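# Set the console's four controls without tripping the alarm lights

## Task

On the console, which is loose, finish with the MODE knob pulled out, CHECK switched off, PROGRAM turned to P3 and the lever in the CYCLE position. The UNDER or OVER light must never light, not even briefly. A light comes on whenever MODE is out, CHECK is on and the lever is at CYCLE at the same moment while PROGRAM is anywhere other than P3.

## Robot and tools

Robot: two arms, left_arm (a left hand) and right_arm (a right hand), each with a five-finger hand. Bases in the scene frame: left_arm at (+0.031, +0.242, +0.036) m, right_arm at (+0.023, -0.250, +0.020) m, both turned very slightly about z. A camera stand is fixed behind the arms.

Scene frame: origin at table-top height, halfway between the arms' nominal bases; +x points out over the table, +z up, and left_arm sits on the +y side. Arm names do not match image sides. All positions, velocities and targets in results use this frame.

Hand point: a point fixed to the palm, about 0.15 m out from the wrist flange and 0.05 m in front of the palm. Its +z runs along the straightened fingers (tips reach 0.06 to 0.07 m past it), +y points out of the palm, and +x runs across the palm away from the thumb on the right hand, toward the thumb on the left. A bracket on the little-finger side of the wrist can strike things. Arms track commands loosely: rest positions are often 1 to 5 cm off, usually low, and small rotations can shift the point noticeably. The controller limits each step's orientation change to 40 degrees from the measured one.

A row is 28 numbers, each in [-1, 1], always covering both arms: left_arm dx, dy, dz, rx, ry, rz; then left hand a, b, c, 0, 0, 0; then left force_limit, speed; then the same 14 for right_arm. The six pose numbers are an offset, not a pose: they are measured from that arm's Hand target as it stood when the action (or move) began, along scene axes, with rotation about the hand point's position. 1.0 equals 0.6 m or 180 degrees; rx, ry, rz form a single rotation vector. Six zeros re-request the current Hand target. Repeating an offset moves the arm further.

Hand numbers: only a, b, c are free; the other three slots must be exactly 0. All zero is a fully open hand. a curls index and middle and bends the thumb; b curls ring and little; c swings the thumb across in front of the palm. With c=1 the hand can wrap an object 0.035 to 0.065 m thick, or a handle down to about 0.025 m. To keep a hand unchanged, resend its last a, b, c (zeros if never sent). force_limit maps -1 to about 0 N and +1 to 10 N at the fingertip (15 N for thumb motors). speed rises linearly from near zero at -1 to full at +0.48 and above; use about -0.94 or slower for a gentle close. A stopped motor restarts only when its target changes; to loosen, command more open than hand_measured.

Tools:
execute_actions(actions, cameras): actions is a list of actions; each action is up to 15 rows, one per 1/30 s step, and a short action repeats its final row. Every row of an action counts from the same starting Hand target. An empty actions list returns camera images. cameras: list of names, ["all"], or [].
move(target, speed, blend, blocking, cameras): target is one 28-number row or a list of up to 15 rows, all offsets from the same starting Hand targets. speed is top path speed in m/s, 0.002 to 4.3 (default 0.25), one value or one per target; rotation is capped at twice that in rad/s. blend, in metres, rounds corners in a list (0 = stop at each). blocking=false returns after about 0.5 s while the move continues. Paths are straight, do not avoid obstacles, lag at speed, and end after 10 s at most. Avoid paths passing near an arm's own base.
wait(seconds 0 to 10, cameras): lets time pass holding commands.
stop(cameras): brakes a running move.
zoom_image(camera, region [x0, y0, x1, y1] pixels, at most 504 by 504): closer look at the newest image of cam_head_left, cam_head_right, cam_high, cam_left_wrist or cam_right_wrist. Head and high cameras are 672x504; wrist cameras are 616x616 fisheye.
show_instructions(): shows reference pages.
finished_scene(scene=1): ends the scene permanently.

Results: per arm end_effector_position (m) and end_effector_quat_wxyz, Hand target (the base for next offsets), joint positions, velocities and torques (torques include gravity and have offsets), and per hand hand_measured, hand_stopped_by (moving, target, force, stalled, fault), hand_load_n (positive when the finger is pushed open), hand_force_limit, hand_speed. A move adds a move: line, e.g. done, off_target, moving, held or fault, plus limits such as paced or held. done means within 10 mm and 2 degrees; neither done nor off_target tells you about contact. MOTOR HOT warns of heating; at 100 °C an arm drops for 30 to 60 s or more.

Cautions: the console slides, so brace it or push gently; plan the control order so the alarm combination never occurs (for instance set PROGRAM to P3 early, or turn CHECK off before both MODE out and lever at CYCLE). Nothing may fall from the table. Avoid fast contacts, hard presses, pinching a finger, and any contact between the two arms or hands. Long stretched holds heat motors.

Each tool is called after "Request:" as name(argument=value, ...), one argument or row to a line, values as JSON.

Reference images:

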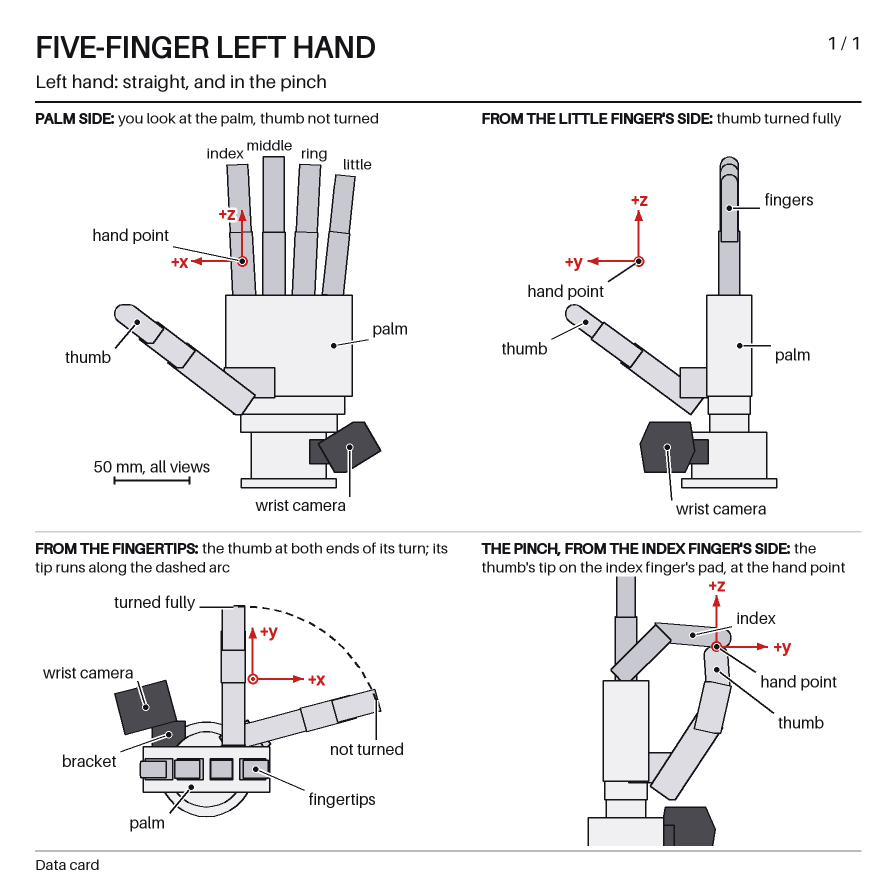

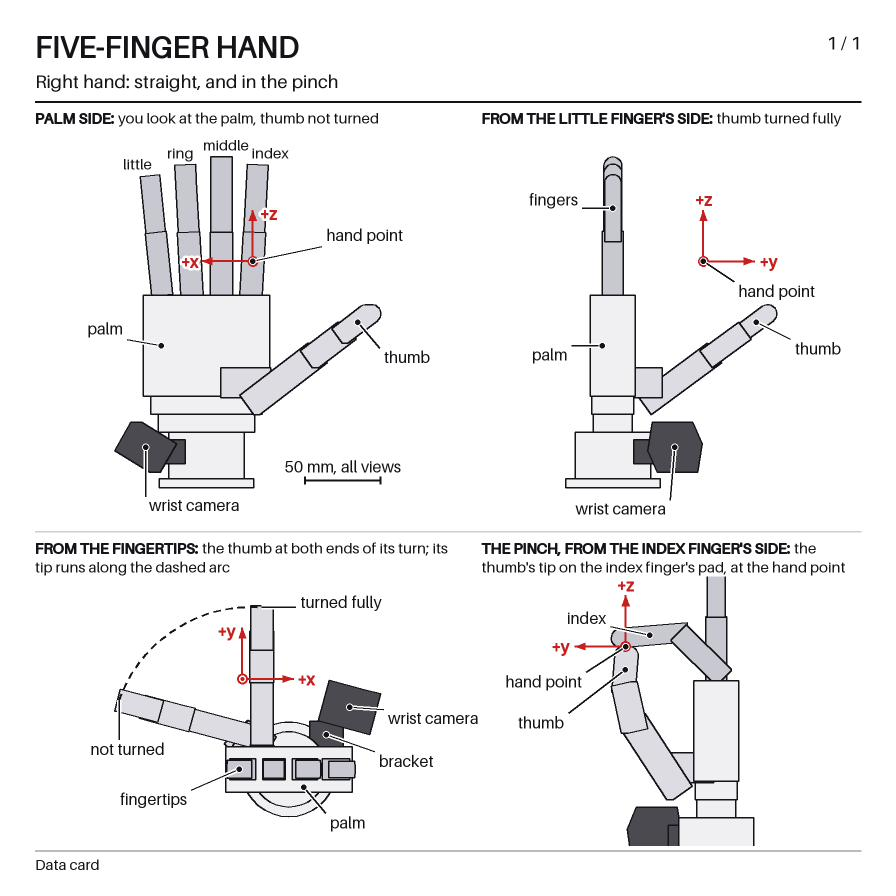

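## Session

Request:
execute_actions(
  actions=[],
)

Scene clock: 0.00 s.
left_arm: end_effector_position=(+0.2709, +0.0316, +0.1392) hand_measured=(+1.000, +1.000, +1.000, +1.000, +1.000, +1.000) hand_load_n=(+0.0, +0.0, +0.0, +0.0, +0.0, +0.0) hand_stopped_by=(target, target, target, target, target, target) hand_force_limit=0.00 hand_speed=-0.80 end_effector_quat_wxyz=(+0.321, +0.534, +0.766, +0.159) | right_arm: end_effector_position=(+0.2228, -0.5647, +0.1529) hand_measured=(+1.000, +1.000, +1.000, +1.000, +1.000, +1.000) hand_load_n=(+0.0, +0.0, +0.0, +0.0, +0.0, +0.0) hand_stopped_by=(target, target, target, target, target, target) hand_force_limit=0.00 hand_speed=-0.80 end_effector_quat_wxyz=(+0.290, +0.535, +0.676, -0.416)
Joint positions: left_arm=[-1.3 1.084 0.516 -0.631 -0.646 1.645] | right_arm=[-0.801 0.801 0.297 -0.213 0.741 1.81]
Joint velocities: within noise
Joint torques (N m): no reading
Heat: left arm: hottest wrist yaw 36 °C; right arm: hottest wrist yaw 34 °C.
Hand target: left_arm +0.2738, +0.0222, +0.1488; +0.331, +0.529, +0.767, +0.151 | right_arm +0.2289, -0.5704, +0.1679; +0.303, +0.536, +0.668, -0.417

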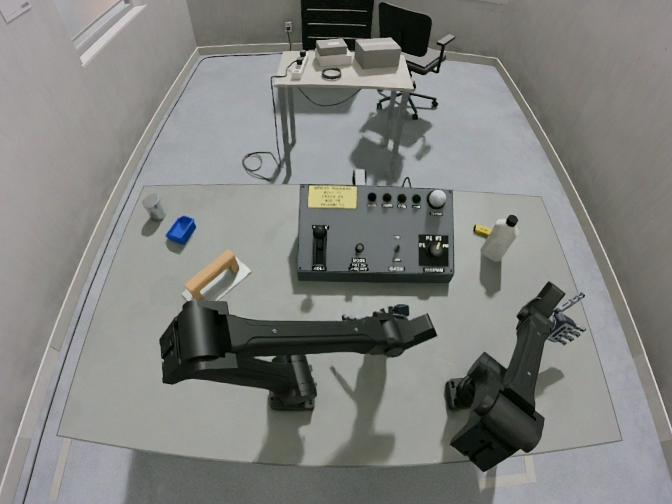

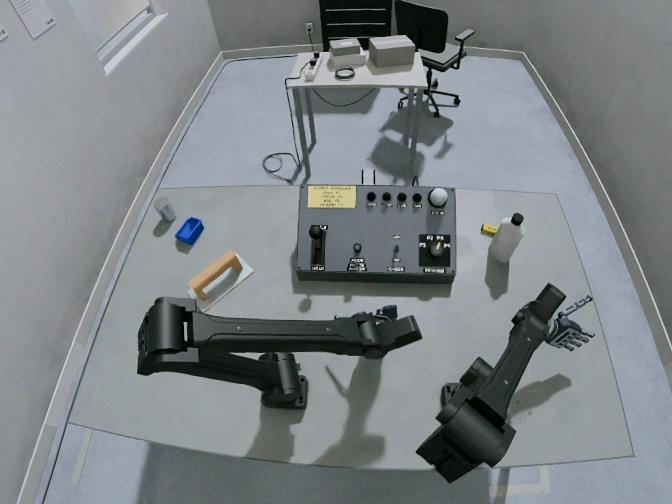

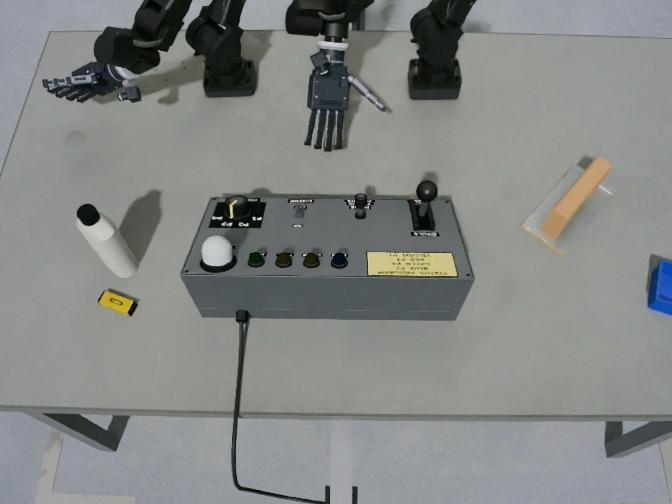

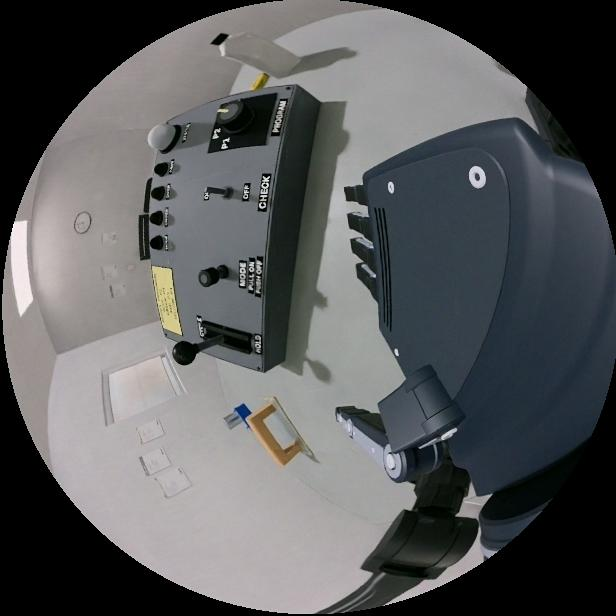

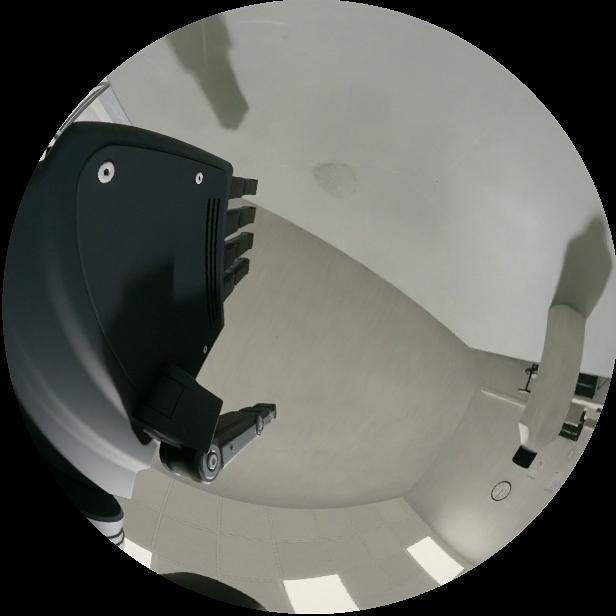

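Request:
zoom_image(
  camera="cam_head_left",
  region=[290, 170, 470, 300],
)

Request:
zoom_image(
  camera="cam_head_right",
  region=[290, 170, 470, 300],
)

Request:
zoom_image(
  camera="cam_high",
  region=[170, 170, 490, 330],
)

Request:
zoom_image(
  camera="cam_left_wrist",
  region=[130, 70, 340, 380],
)

Scaled by 2.800.

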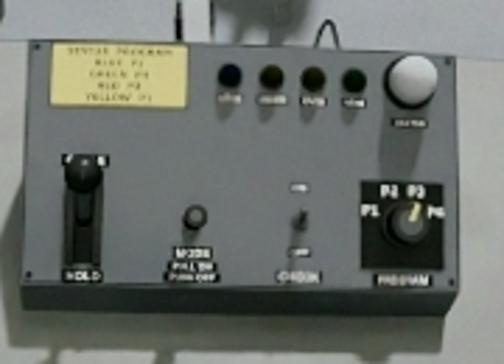

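Scaled by 2.800.

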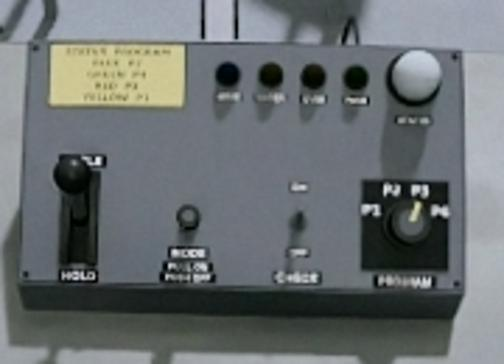

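Scaled by 1.575.

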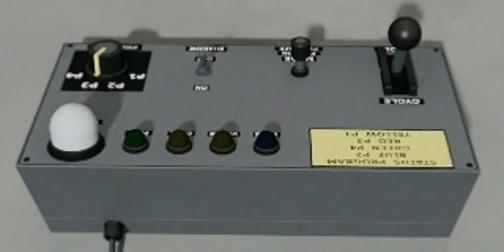

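Scaled by 1.626 from the camera's 616x616 image, which has a finer 880x880 frame.

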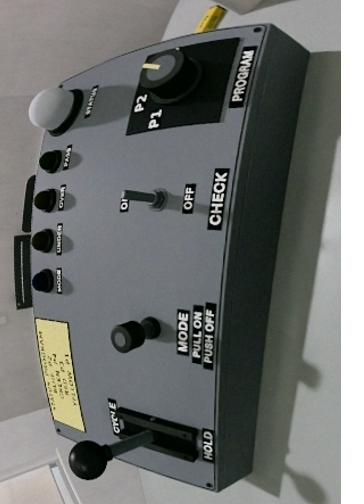

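Request:
zoom_image(
  camera="cam_high",
  region=[200, 180, 280, 240],
)

Request:
zoom_image(
  camera="cam_high",
  region=[280, 170, 380, 240],
)

Request:
zoom_image(
  camera="cam_high",
  region=[370, 170, 470, 280],
)

Request:
zoom_image(
  camera="cam_left_wrist",
  region=[190, 85, 320, 215],
)

Request:
zoom_image(
  camera="cam_left_wrist",
  region=[160, 240, 300, 380],
)

Request:
zoom_image(
  camera="cam_head_right",
  region=[380, 220, 460, 280],
)

Request:
zoom_image(
  camera="cam_head_left",
  region=[380, 220, 460, 280],
)

Scaled by 6.300.

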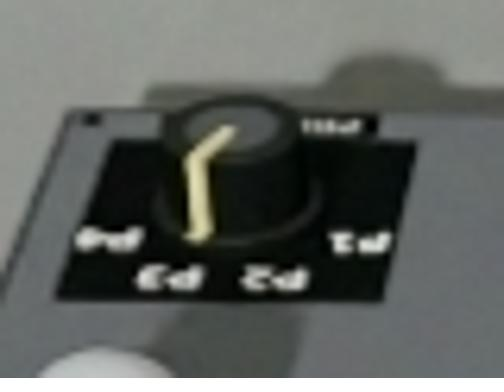

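Scaled by 5.040.

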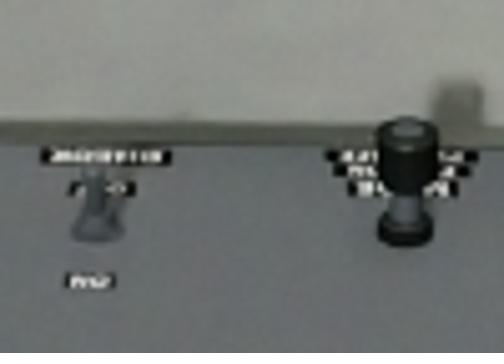

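Scaled by 4.582.

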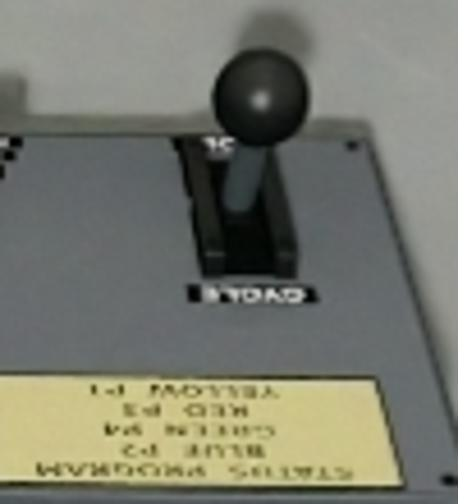

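Scaled by 3.877 from the camera's 616x616 image, which has a finer 880x880 frame.

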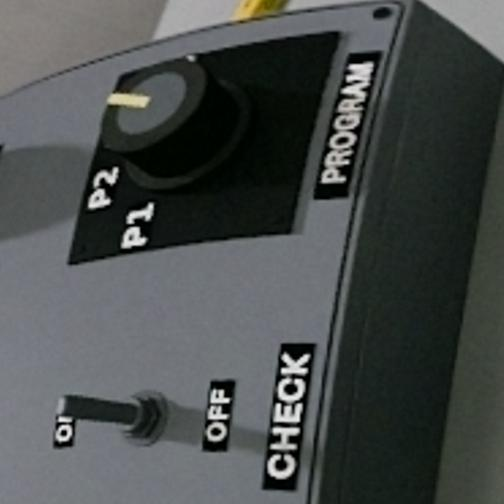

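Scaled by 3.600 from the camera's 616x616 image, which has a finer 880x880 frame.

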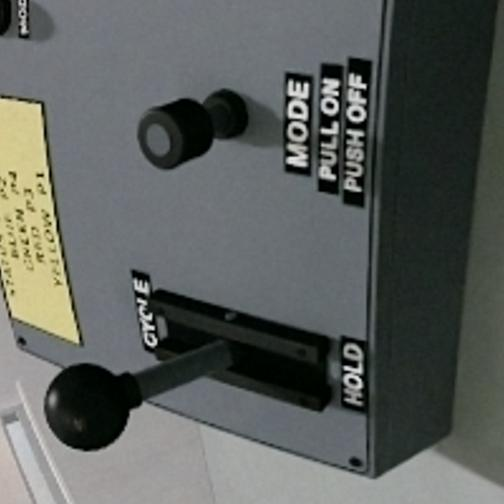

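Scaled by 6.300.

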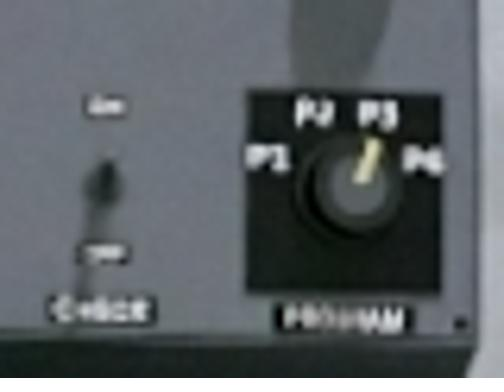

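Scaled by 6.300.

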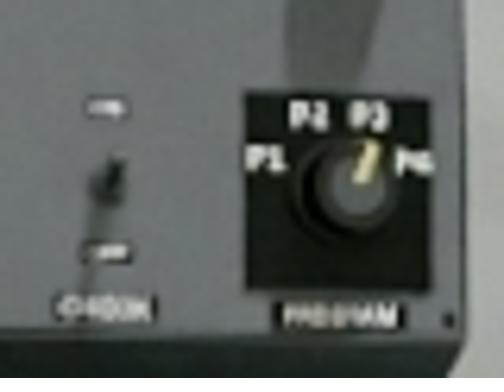

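Request:
move(
  target=[
    [-0.04,0.297,0.169,0,0,-0.11,0,0,0,0,0,0,0,-0.5,0.10,0.2,0.16,-0.257,0.081,0.211,0,0,0,0,0,0,0,-0.5],
    [0.144,0.663,0.202,0,0,-0.25,0,0,0,0,0,0,0,-0.5,0.285,0.617,0.137,-0.5147,0.1614,0.4228,0,0,0,0,0,0,0,-0.5],
  ],
  blend=0.05,
  cameras=["all"],
)

Scene clock: 222.23 s.
left_arm: end_effector_position=(+0.2534, +0.2217, +0.2282) hand_measured=(+1.000, +1.000, +1.000, +1.000, +1.000, +1.000) hand_load_n=(+0.0, +0.0, +0.0, +0.0, +0.0, +0.0) hand_stopped_by=(target, target, target, target, target, target) hand_force_limit=0.00 hand_speed=-0.50 end_effector_quat_wxyz=(+0.323, +0.537, +0.749, +0.217) | right_arm: end_effector_position=(+0.2907, -0.4490, +0.2530) hand_measured=(+1.000, +1.000, +1.000, +1.000, +1.000, +1.000) hand_load_n=(-0.5, +0.0, +0.0, +0.0, +0.0, -0.5) hand_stopped_by=(target, target, target, target, target, target) hand_force_limit=0.00 hand_speed=-0.50 end_effector_quat_wxyz=(+0.514, +0.096, +0.633, -0.571)
Joint positions: left_arm=[-0.942 0.221 0.425 -1.196 -0.586 2.083] | right_arm=[-0.653 0.429 0.02 0.605 0.38 0.81]
Joint torques (N m): left_arm=[1.79 4.31 13.6 1.07 -0.3 0.15] | right_arm=[0.79 2.2 9.78 1.69 0.06 0.1]
Heat: left arm: hottest elbow 43 °C; right arm: hottest elbow 41 °C.
Hand target: left_arm +0.2607, +0.2226, +0.2523; +0.354, +0.667, +0.650, +0.084 (not the last commanded pose) | right_arm +0.2910, -0.4499, +0.2528; +0.514, +0.100, +0.635, -0.568 (not the last commanded pose)
Off the commanded pose: left_arm 0.229 m, 46 deg | right_arm 0.272 m, 64 deg.
joint sent to its limit (left arm) — joint 6 (wrist roll), upper limit.
move: held (right_arm; a check stopped the path), off_target (left_arm; braked when a check withheld steps of right_arm); path passed 0 of 2 targets; limits=held
pose unreachable (right arm): on one or more control steps of this call, first in action 0 (counted from 0), this arm could not follow its commanded pose, so it was not sent that pose on those steps. It may still have moved: this result reports where it is.
cause: moving toward the commanded pose would bring two parts of the arm too close to each other (joints 2 (shoulder) and 3 (elbow) lie between them).

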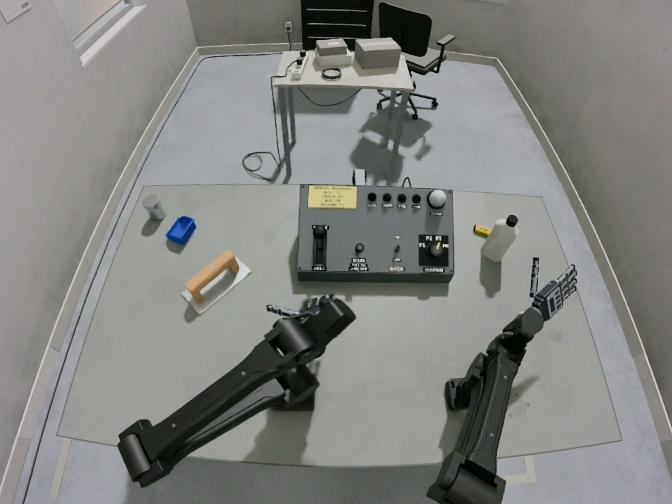

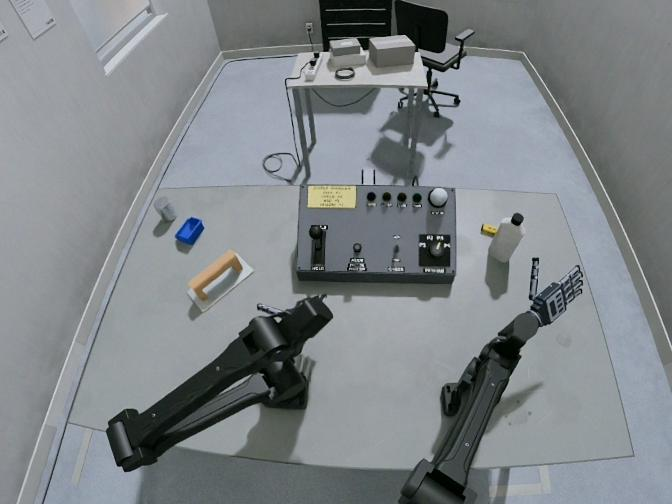

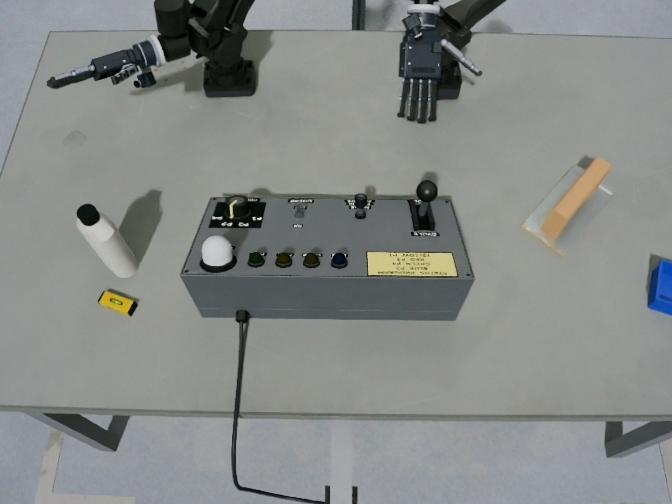

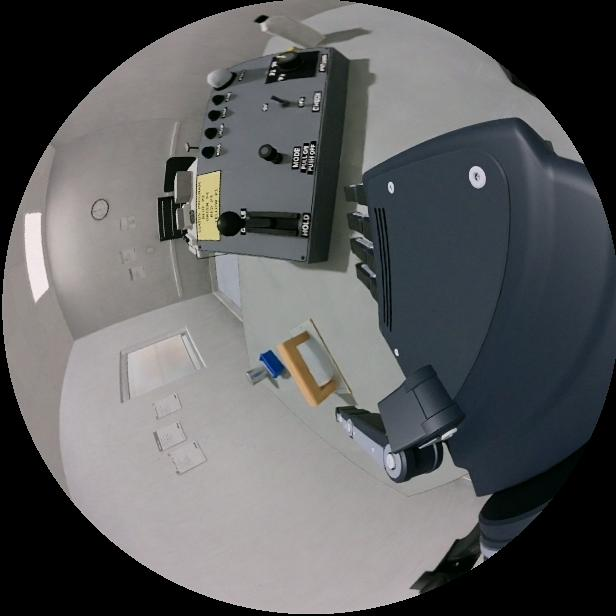

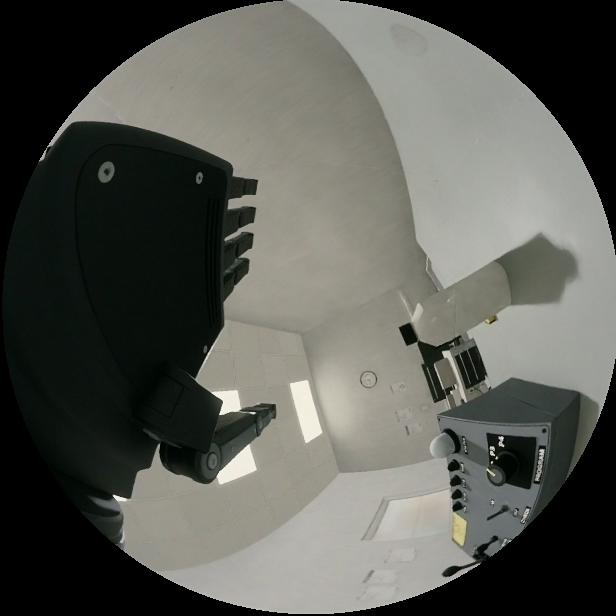

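Request:
move(
  target=[
    [-0.012,-0.0015,-0.04,0.034,-0.0286,0.1286,0,0,0,0,0,0,0,-0.5,0.133,0.2,0.033,0,0,0,0,0,0,0,0,0,0,-0.5],
    [-0.012,-0.0015,-0.04,0.034,-0.0286,0.1286,0,0,0,0,0,0,0,-0.5,0.215,0.467,0.012,-0.2752,0.0766,0.2164,0,0,0,0,0,0,0,-0.5],
  ],
  blend=0.03,
  cameras=["all"],
)

Scene clock: 250.73 s.
left_arm: end_effector_position=(+0.2534, +0.2219, +0.2284) hand_measured=(+1.000, +1.000, +1.000, +1.000, +1.000, +1.000) hand_load_n=(+0.0, +0.0, +0.0, +0.0, +0.0, +0.0) hand_stopped_by=(target, target, target, target, target, target) hand_force_limit=0.00 hand_speed=-0.50 end_effector_quat_wxyz=(+0.323, +0.537, +0.749, +0.218) | right_arm: end_effector_position=(+0.4092, -0.1682, +0.2405) hand_measured=(+1.000, +1.000, +1.000, +1.000, +1.000, +1.000) hand_load_n=(+0.0, +0.0, +0.0, +0.0, +0.0, +0.0) hand_stopped_by=(target, target, target, target, target, target) hand_force_limit=0.00 hand_speed=-0.50 end_effector_quat_wxyz=(+0.582, -0.408, +0.403, -0.576)
Joint positions: left_arm=[-0.942 0.221 0.425 -1.196 -0.587 2.083] | right_arm=[0.213 1.062 0.117 1.305 0.238 -0.088]
Joint torques (N m): left_arm=[-0.03 2.78 8.94 1.16 -0.25 0.05] | right_arm=[-0.67 -2.55 9.58 1.4 -0.17 -0.15]
Heat: left arm: hottest elbow 48 °C; right arm: hottest elbow 43 °C.
Hand target: left_arm +0.2535, +0.2217, +0.2283; +0.323, +0.537, +0.749, +0.217 | right_arm +0.4200, -0.1697, +0.2600; +0.586, -0.396, +0.395, -0.586
Off the commanded pose: left_arm 0.000 m, 0 deg | right_arm 0.022 m, 2 deg.
move: off_target (right_arm)

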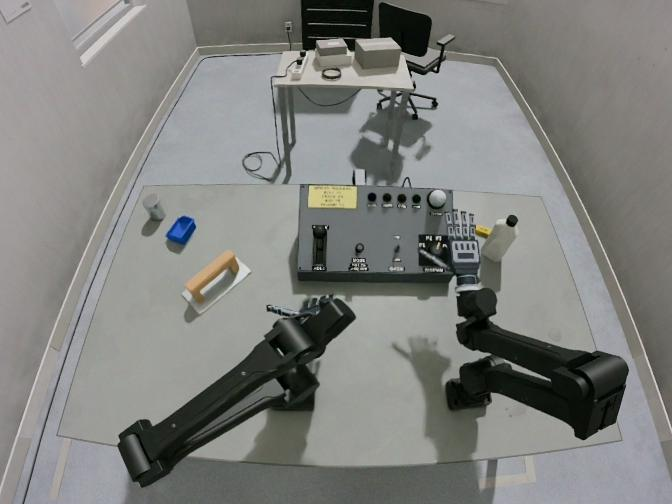

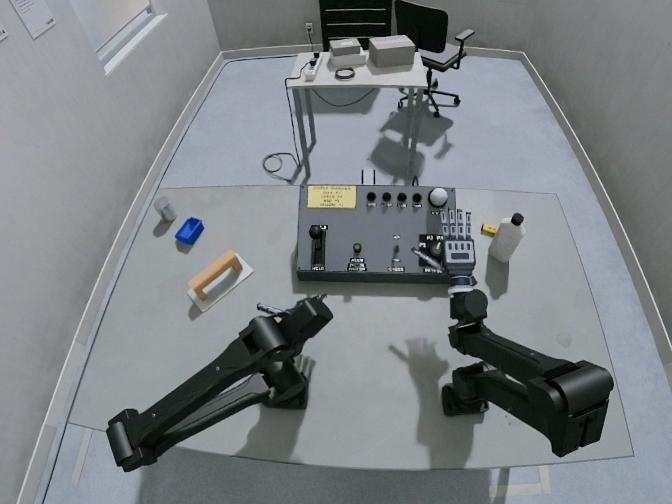

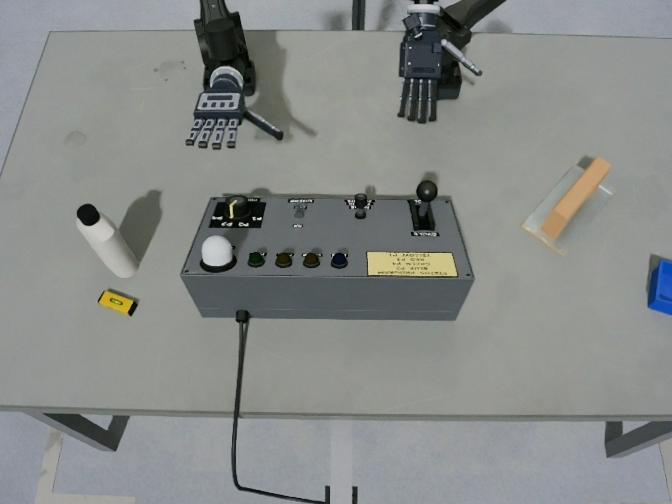

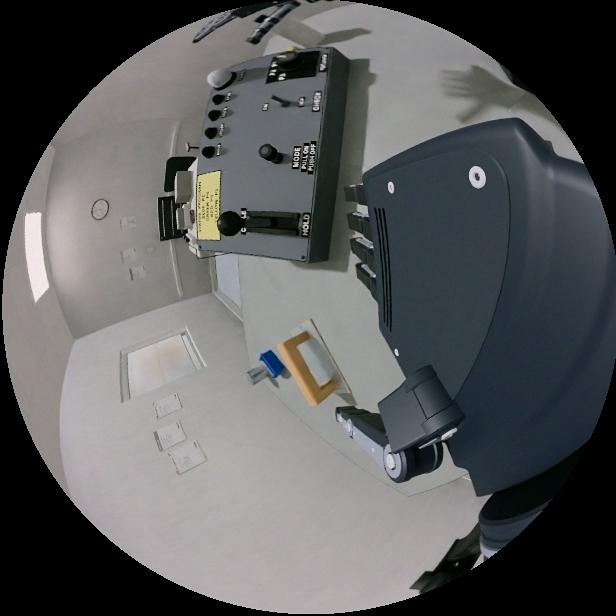

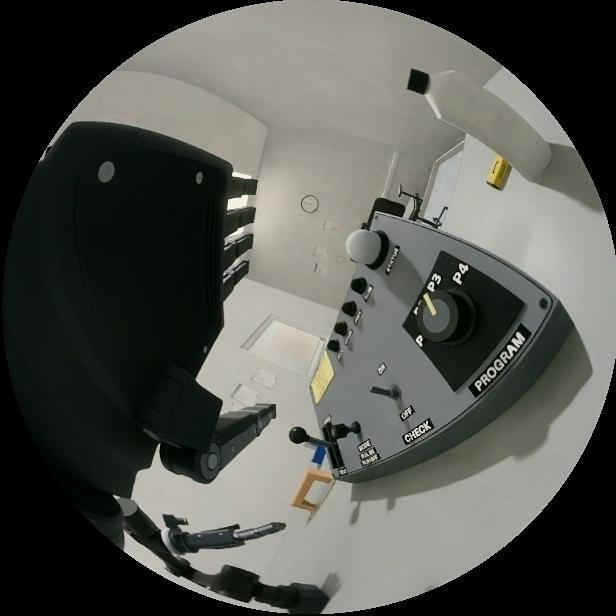

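Request:
zoom_image(
  camera="cam_right_wrist",
  region=[280, 190, 600, 500],
)

Request:
zoom_image(
  camera="cam_left_wrist",
  region=[180, 40, 360, 270],
)

Scaled by 1.575 from the camera's 616x616 image, which has a finer 880x880 frame.

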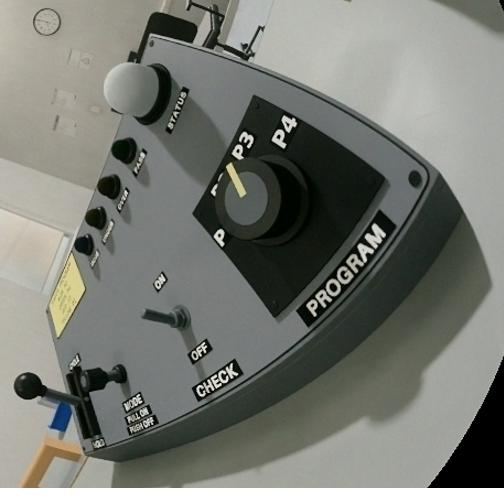

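Scaled by 2.191 from the camera's 616x616 image, which has a finer 880x880 frame.

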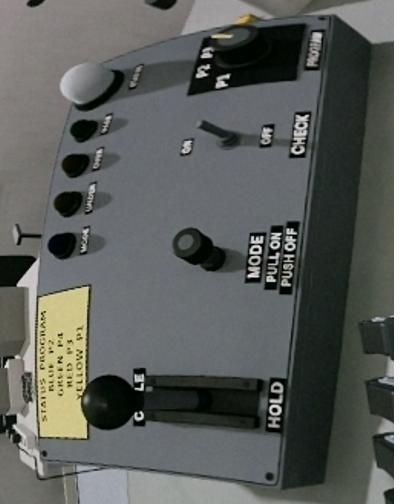

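Request:
zoom_image(
  camera="cam_left_wrist",
  region=[240, 80, 340, 180],
)

Request:
zoom_image(
  camera="cam_right_wrist",
  region=[330, 340, 450, 470],
)

Request:
zoom_image(
  camera="cam_right_wrist",
  region=[390, 240, 500, 360],
)

Scaled by 5.040 from the camera's 616x616 image, which has a finer 880x880 frame.

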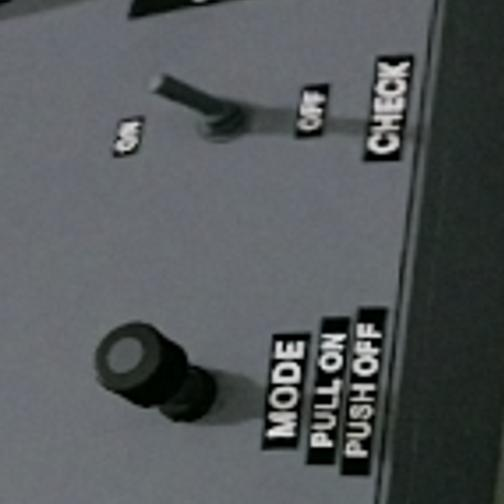

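Scaled by 3.877 from the camera's 616x616 image, which has a finer 880x880 frame.

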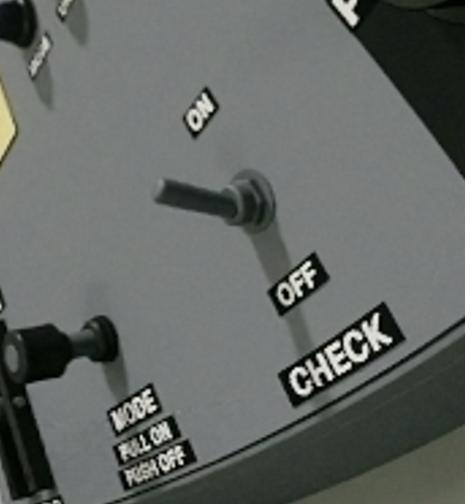

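Scaled by 4.200 from the camera's 616x616 image, which has a finer 880x880 frame.

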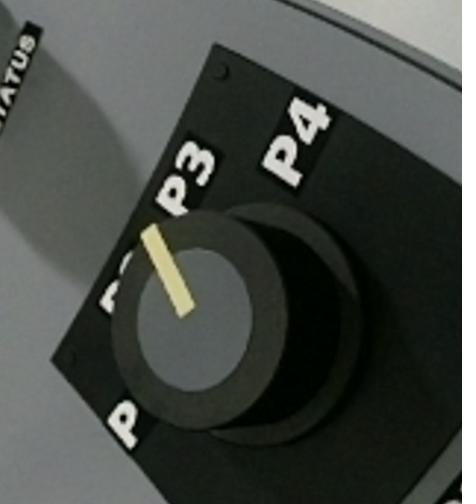

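Request:
move(
  target=[0,0,0,0,0,0,0,0,0,0,0,0,0,-0.5,0.075,0.172,-0.112,0,0,0,0.55,0,0,0,0,0,-0.2,-0.2],
  speed=0.2,
  cameras=["all"],
)

Scene clock: 319.33 s.
left_arm: end_effector_position=(+0.2534, +0.2219, +0.2284) hand_measured=(+1.000, +1.000, +1.000, +1.000, +1.000, +1.000) hand_load_n=(+0.0, +0.0, +0.0, +0.0, +0.0, +0.0) hand_stopped_by=(target, target, target, target, target, target) hand_force_limit=0.00 hand_speed=-0.50 end_effector_quat_wxyz=(+0.323, +0.537, +0.749, +0.218) | right_arm: end_effector_position=(+0.4585, -0.0743, +0.1836) hand_measured=(+1.000, +0.918, -0.100, -0.100, +0.588, +1.000) hand_load_n=(+0.0, +0.0, +0.0, +0.0, +0.0, -0.5) hand_stopped_by=(target, target, target, target, target, target) hand_force_limit=-0.20 hand_speed=-0.20 end_effector_quat_wxyz=(+0.561, -0.436, +0.421, -0.563)
Joint positions: left_arm=[-0.942 0.221 0.425 -1.196 -0.587 2.083] | right_arm=[0.503 1.548 0.301 1.557 0.518 -0.176]
Joint torques (N m): left_arm=[-0.15 3.72 9.1 1.03 -0.27 0.08] | right_arm=[1.14 -5.01 6.34 2.95 0.01 -0.12]
Heat: left arm: hottest elbow 44 °C; right arm: hottest elbow 40 °C.
Hand target: left_arm +0.2535, +0.2217, +0.2283; +0.323, +0.537, +0.749, +0.217 | right_arm +0.4650, -0.0664, +0.1927; +0.586, -0.396, +0.395, -0.586
Off the commanded pose: left_arm 0.000 m, 0 deg | right_arm 0.014 m, 7 deg.
joint sent to its limit (right arm) — joint 4 (wrist pitch), upper limit. The joint targets are off in orientation, not in position.
move: off_target (right_arm)

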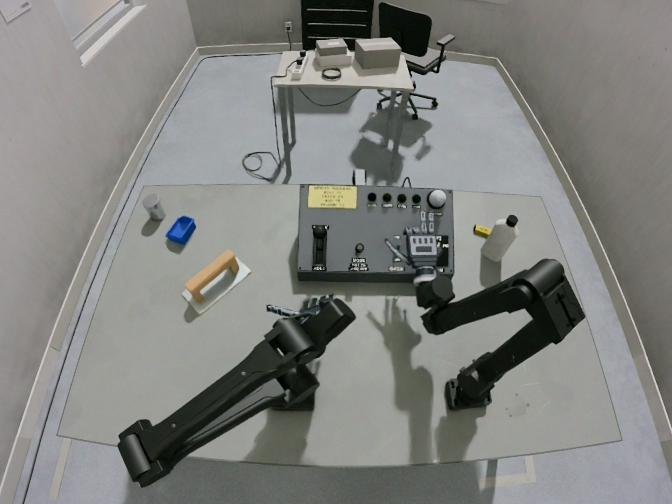

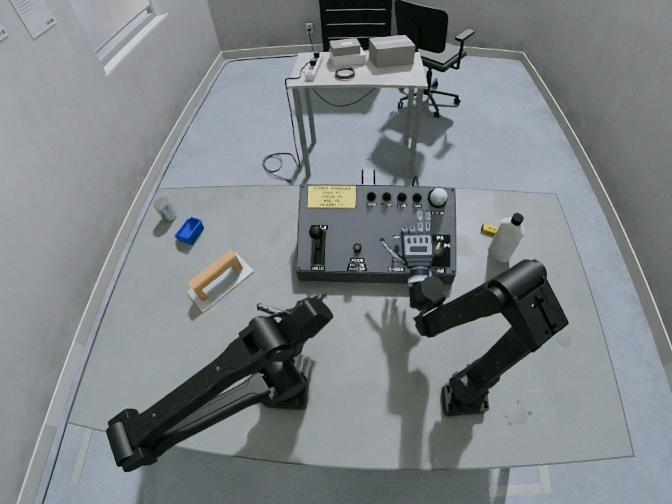

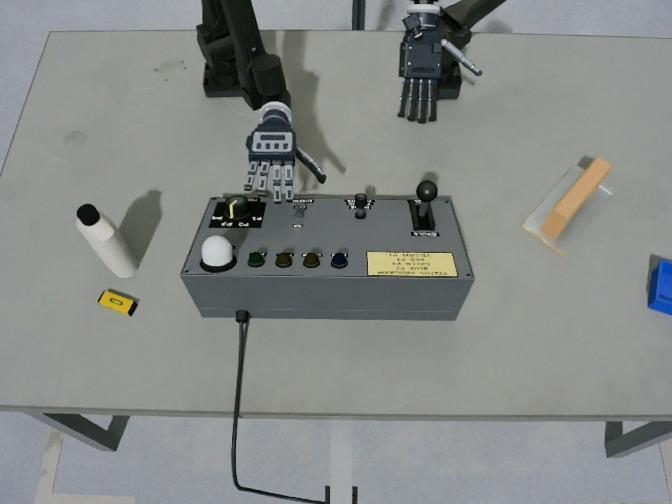

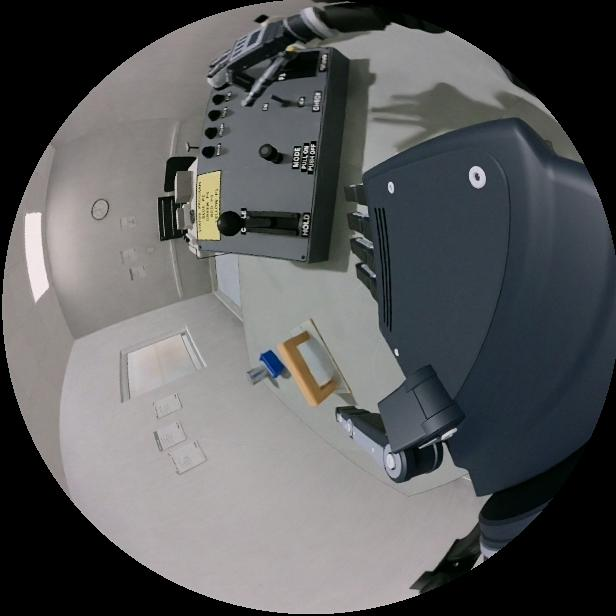

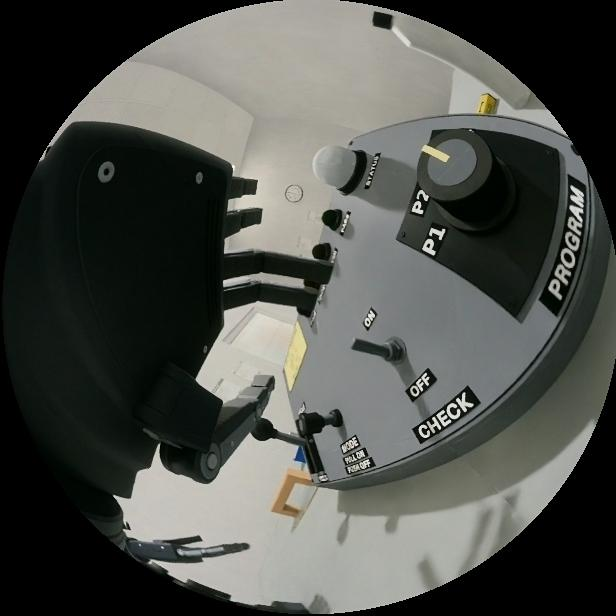

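Request:
move(
  target=[0,0,0,0,0,0,0,0,0,0,0,0,0,-0.5,-0.003,0.005,-0.051,0,0.1222,0,0.55,0,0,0,0,0,-0.2,-0.2],
  speed=0.15,
  cameras=["all"],
)

Scene clock: 377.20 s.
left_arm: end_effector_position=(+0.2534, +0.2219, +0.2284) hand_measured=(+1.000, +1.000, +1.000, +1.000, +1.000, +1.000) hand_load_n=(+0.0, +0.0, +0.0, +0.0, +0.0, +0.0) hand_stopped_by=(target, target, target, target, target, target) hand_force_limit=0.00 hand_speed=-0.50 end_effector_quat_wxyz=(+0.323, +0.537, +0.749, +0.218) | right_arm: end_effector_position=(+0.4526, -0.0745, +0.1420) hand_measured=(+1.000, +0.918, -0.100, -0.100, +0.588, +1.000) hand_load_n=(-0.5, +0.0, +0.0, +0.0, +0.0, +0.0) hand_stopped_by=(target, target, target, target, target, target) hand_force_limit=-0.20 hand_speed=-0.20 end_effector_quat_wxyz=(+0.483, -0.514, +0.501, -0.501)
Joint positions: left_arm=[-0.942 0.221 0.425 -1.196 -0.587 2.083] | right_arm=[0.509 1.339 0.334 0.968 0.565 -0.012]
Joint torques (N m): left_arm=[0.09 2.67 9.2 1.13 -0.25 0.07] | right_arm=[1.38 -6.18 9.11 1.61 0.07 0.05]
Heat: left arm: hottest elbow 43 °C; right arm: hottest elbow 37 °C.
Hand target: left_arm +0.2535, +0.2217, +0.2283; +0.323, +0.537, +0.749, +0.217 | right_arm +0.4632, -0.0634, +0.1622; +0.500, -0.500, +0.499, -0.500
Off the commanded pose: left_arm 0.000 m, 0 deg | right_arm 0.025 m, 3 deg.
move: off_target (right_arm)

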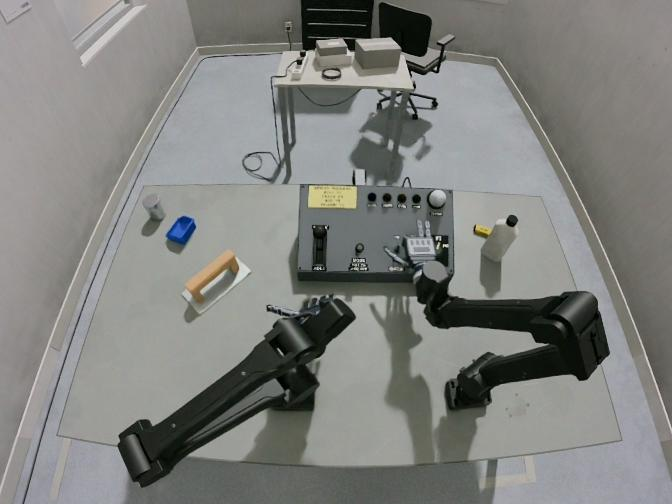

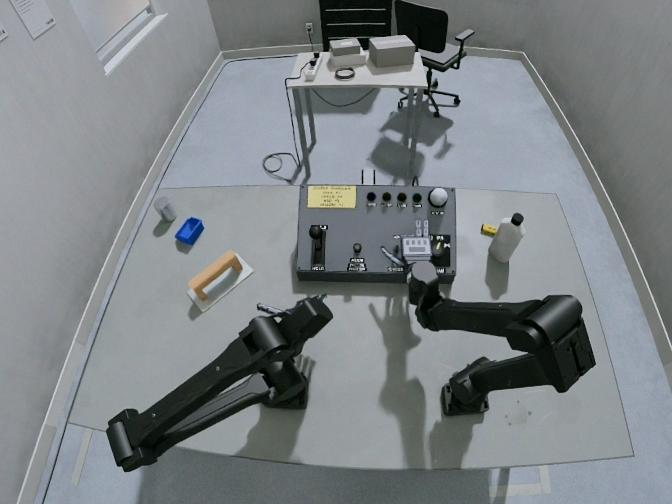

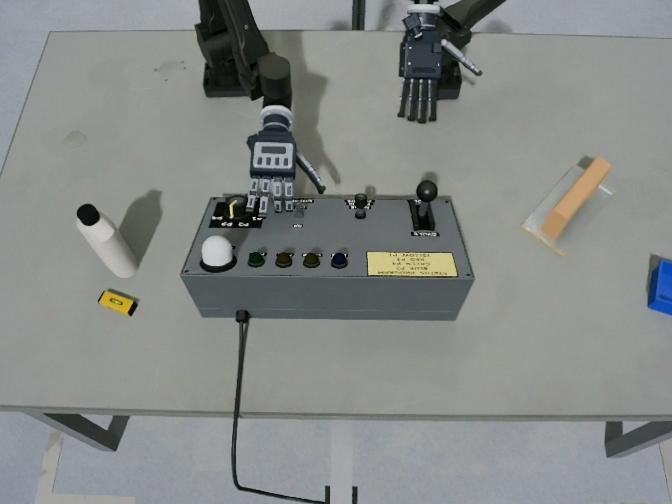

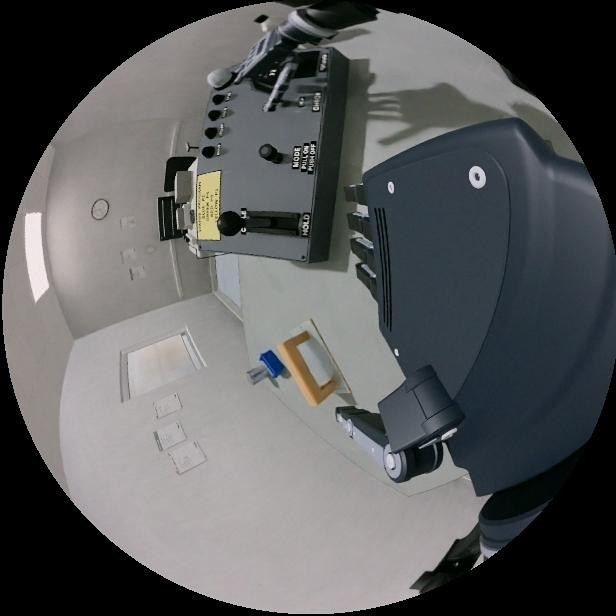

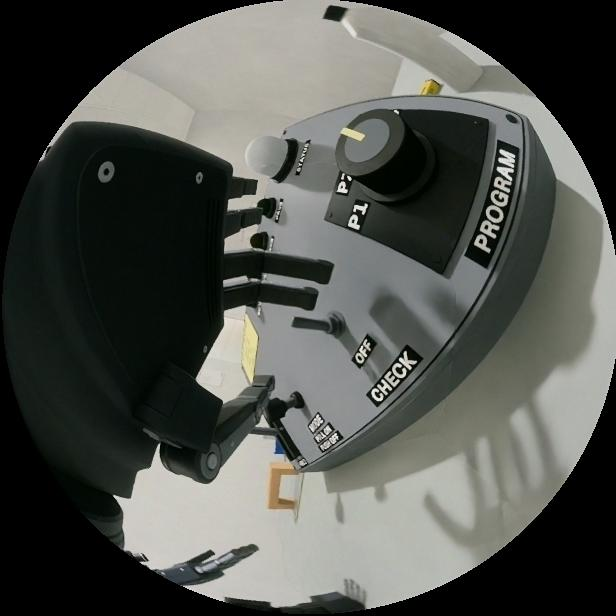

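Request:
zoom_image(
  camera="cam_right_wrist",
  region=[220, 220, 440, 440],
)

Request:
zoom_image(
  camera="cam_high",
  region=[220, 120, 380, 240],
)

Request:
zoom_image(
  camera="cam_left_wrist",
  region=[190, 20, 350, 180],
)

Scaled by 2.291 from the camera's 616x616 image, which has a finer 880x880 frame.

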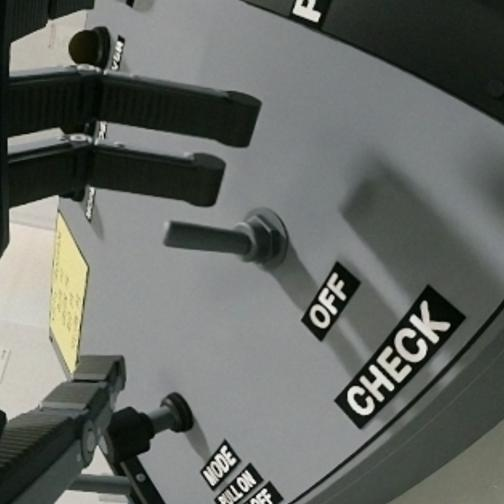

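Scaled by 3.150.

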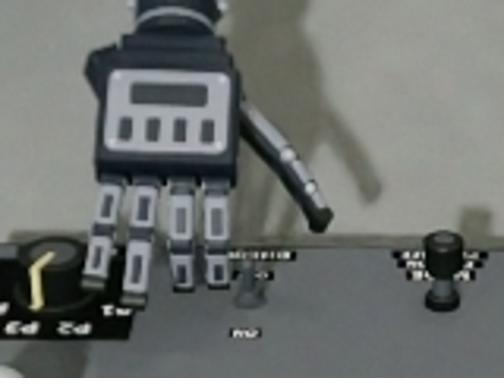

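Scaled by 3.150 from the camera's 616x616 image, which has a finer 880x880 frame.

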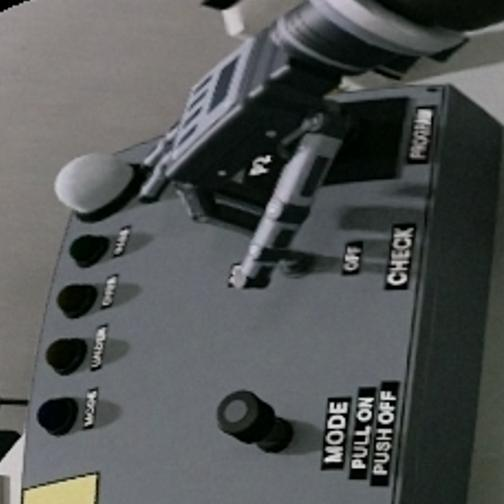

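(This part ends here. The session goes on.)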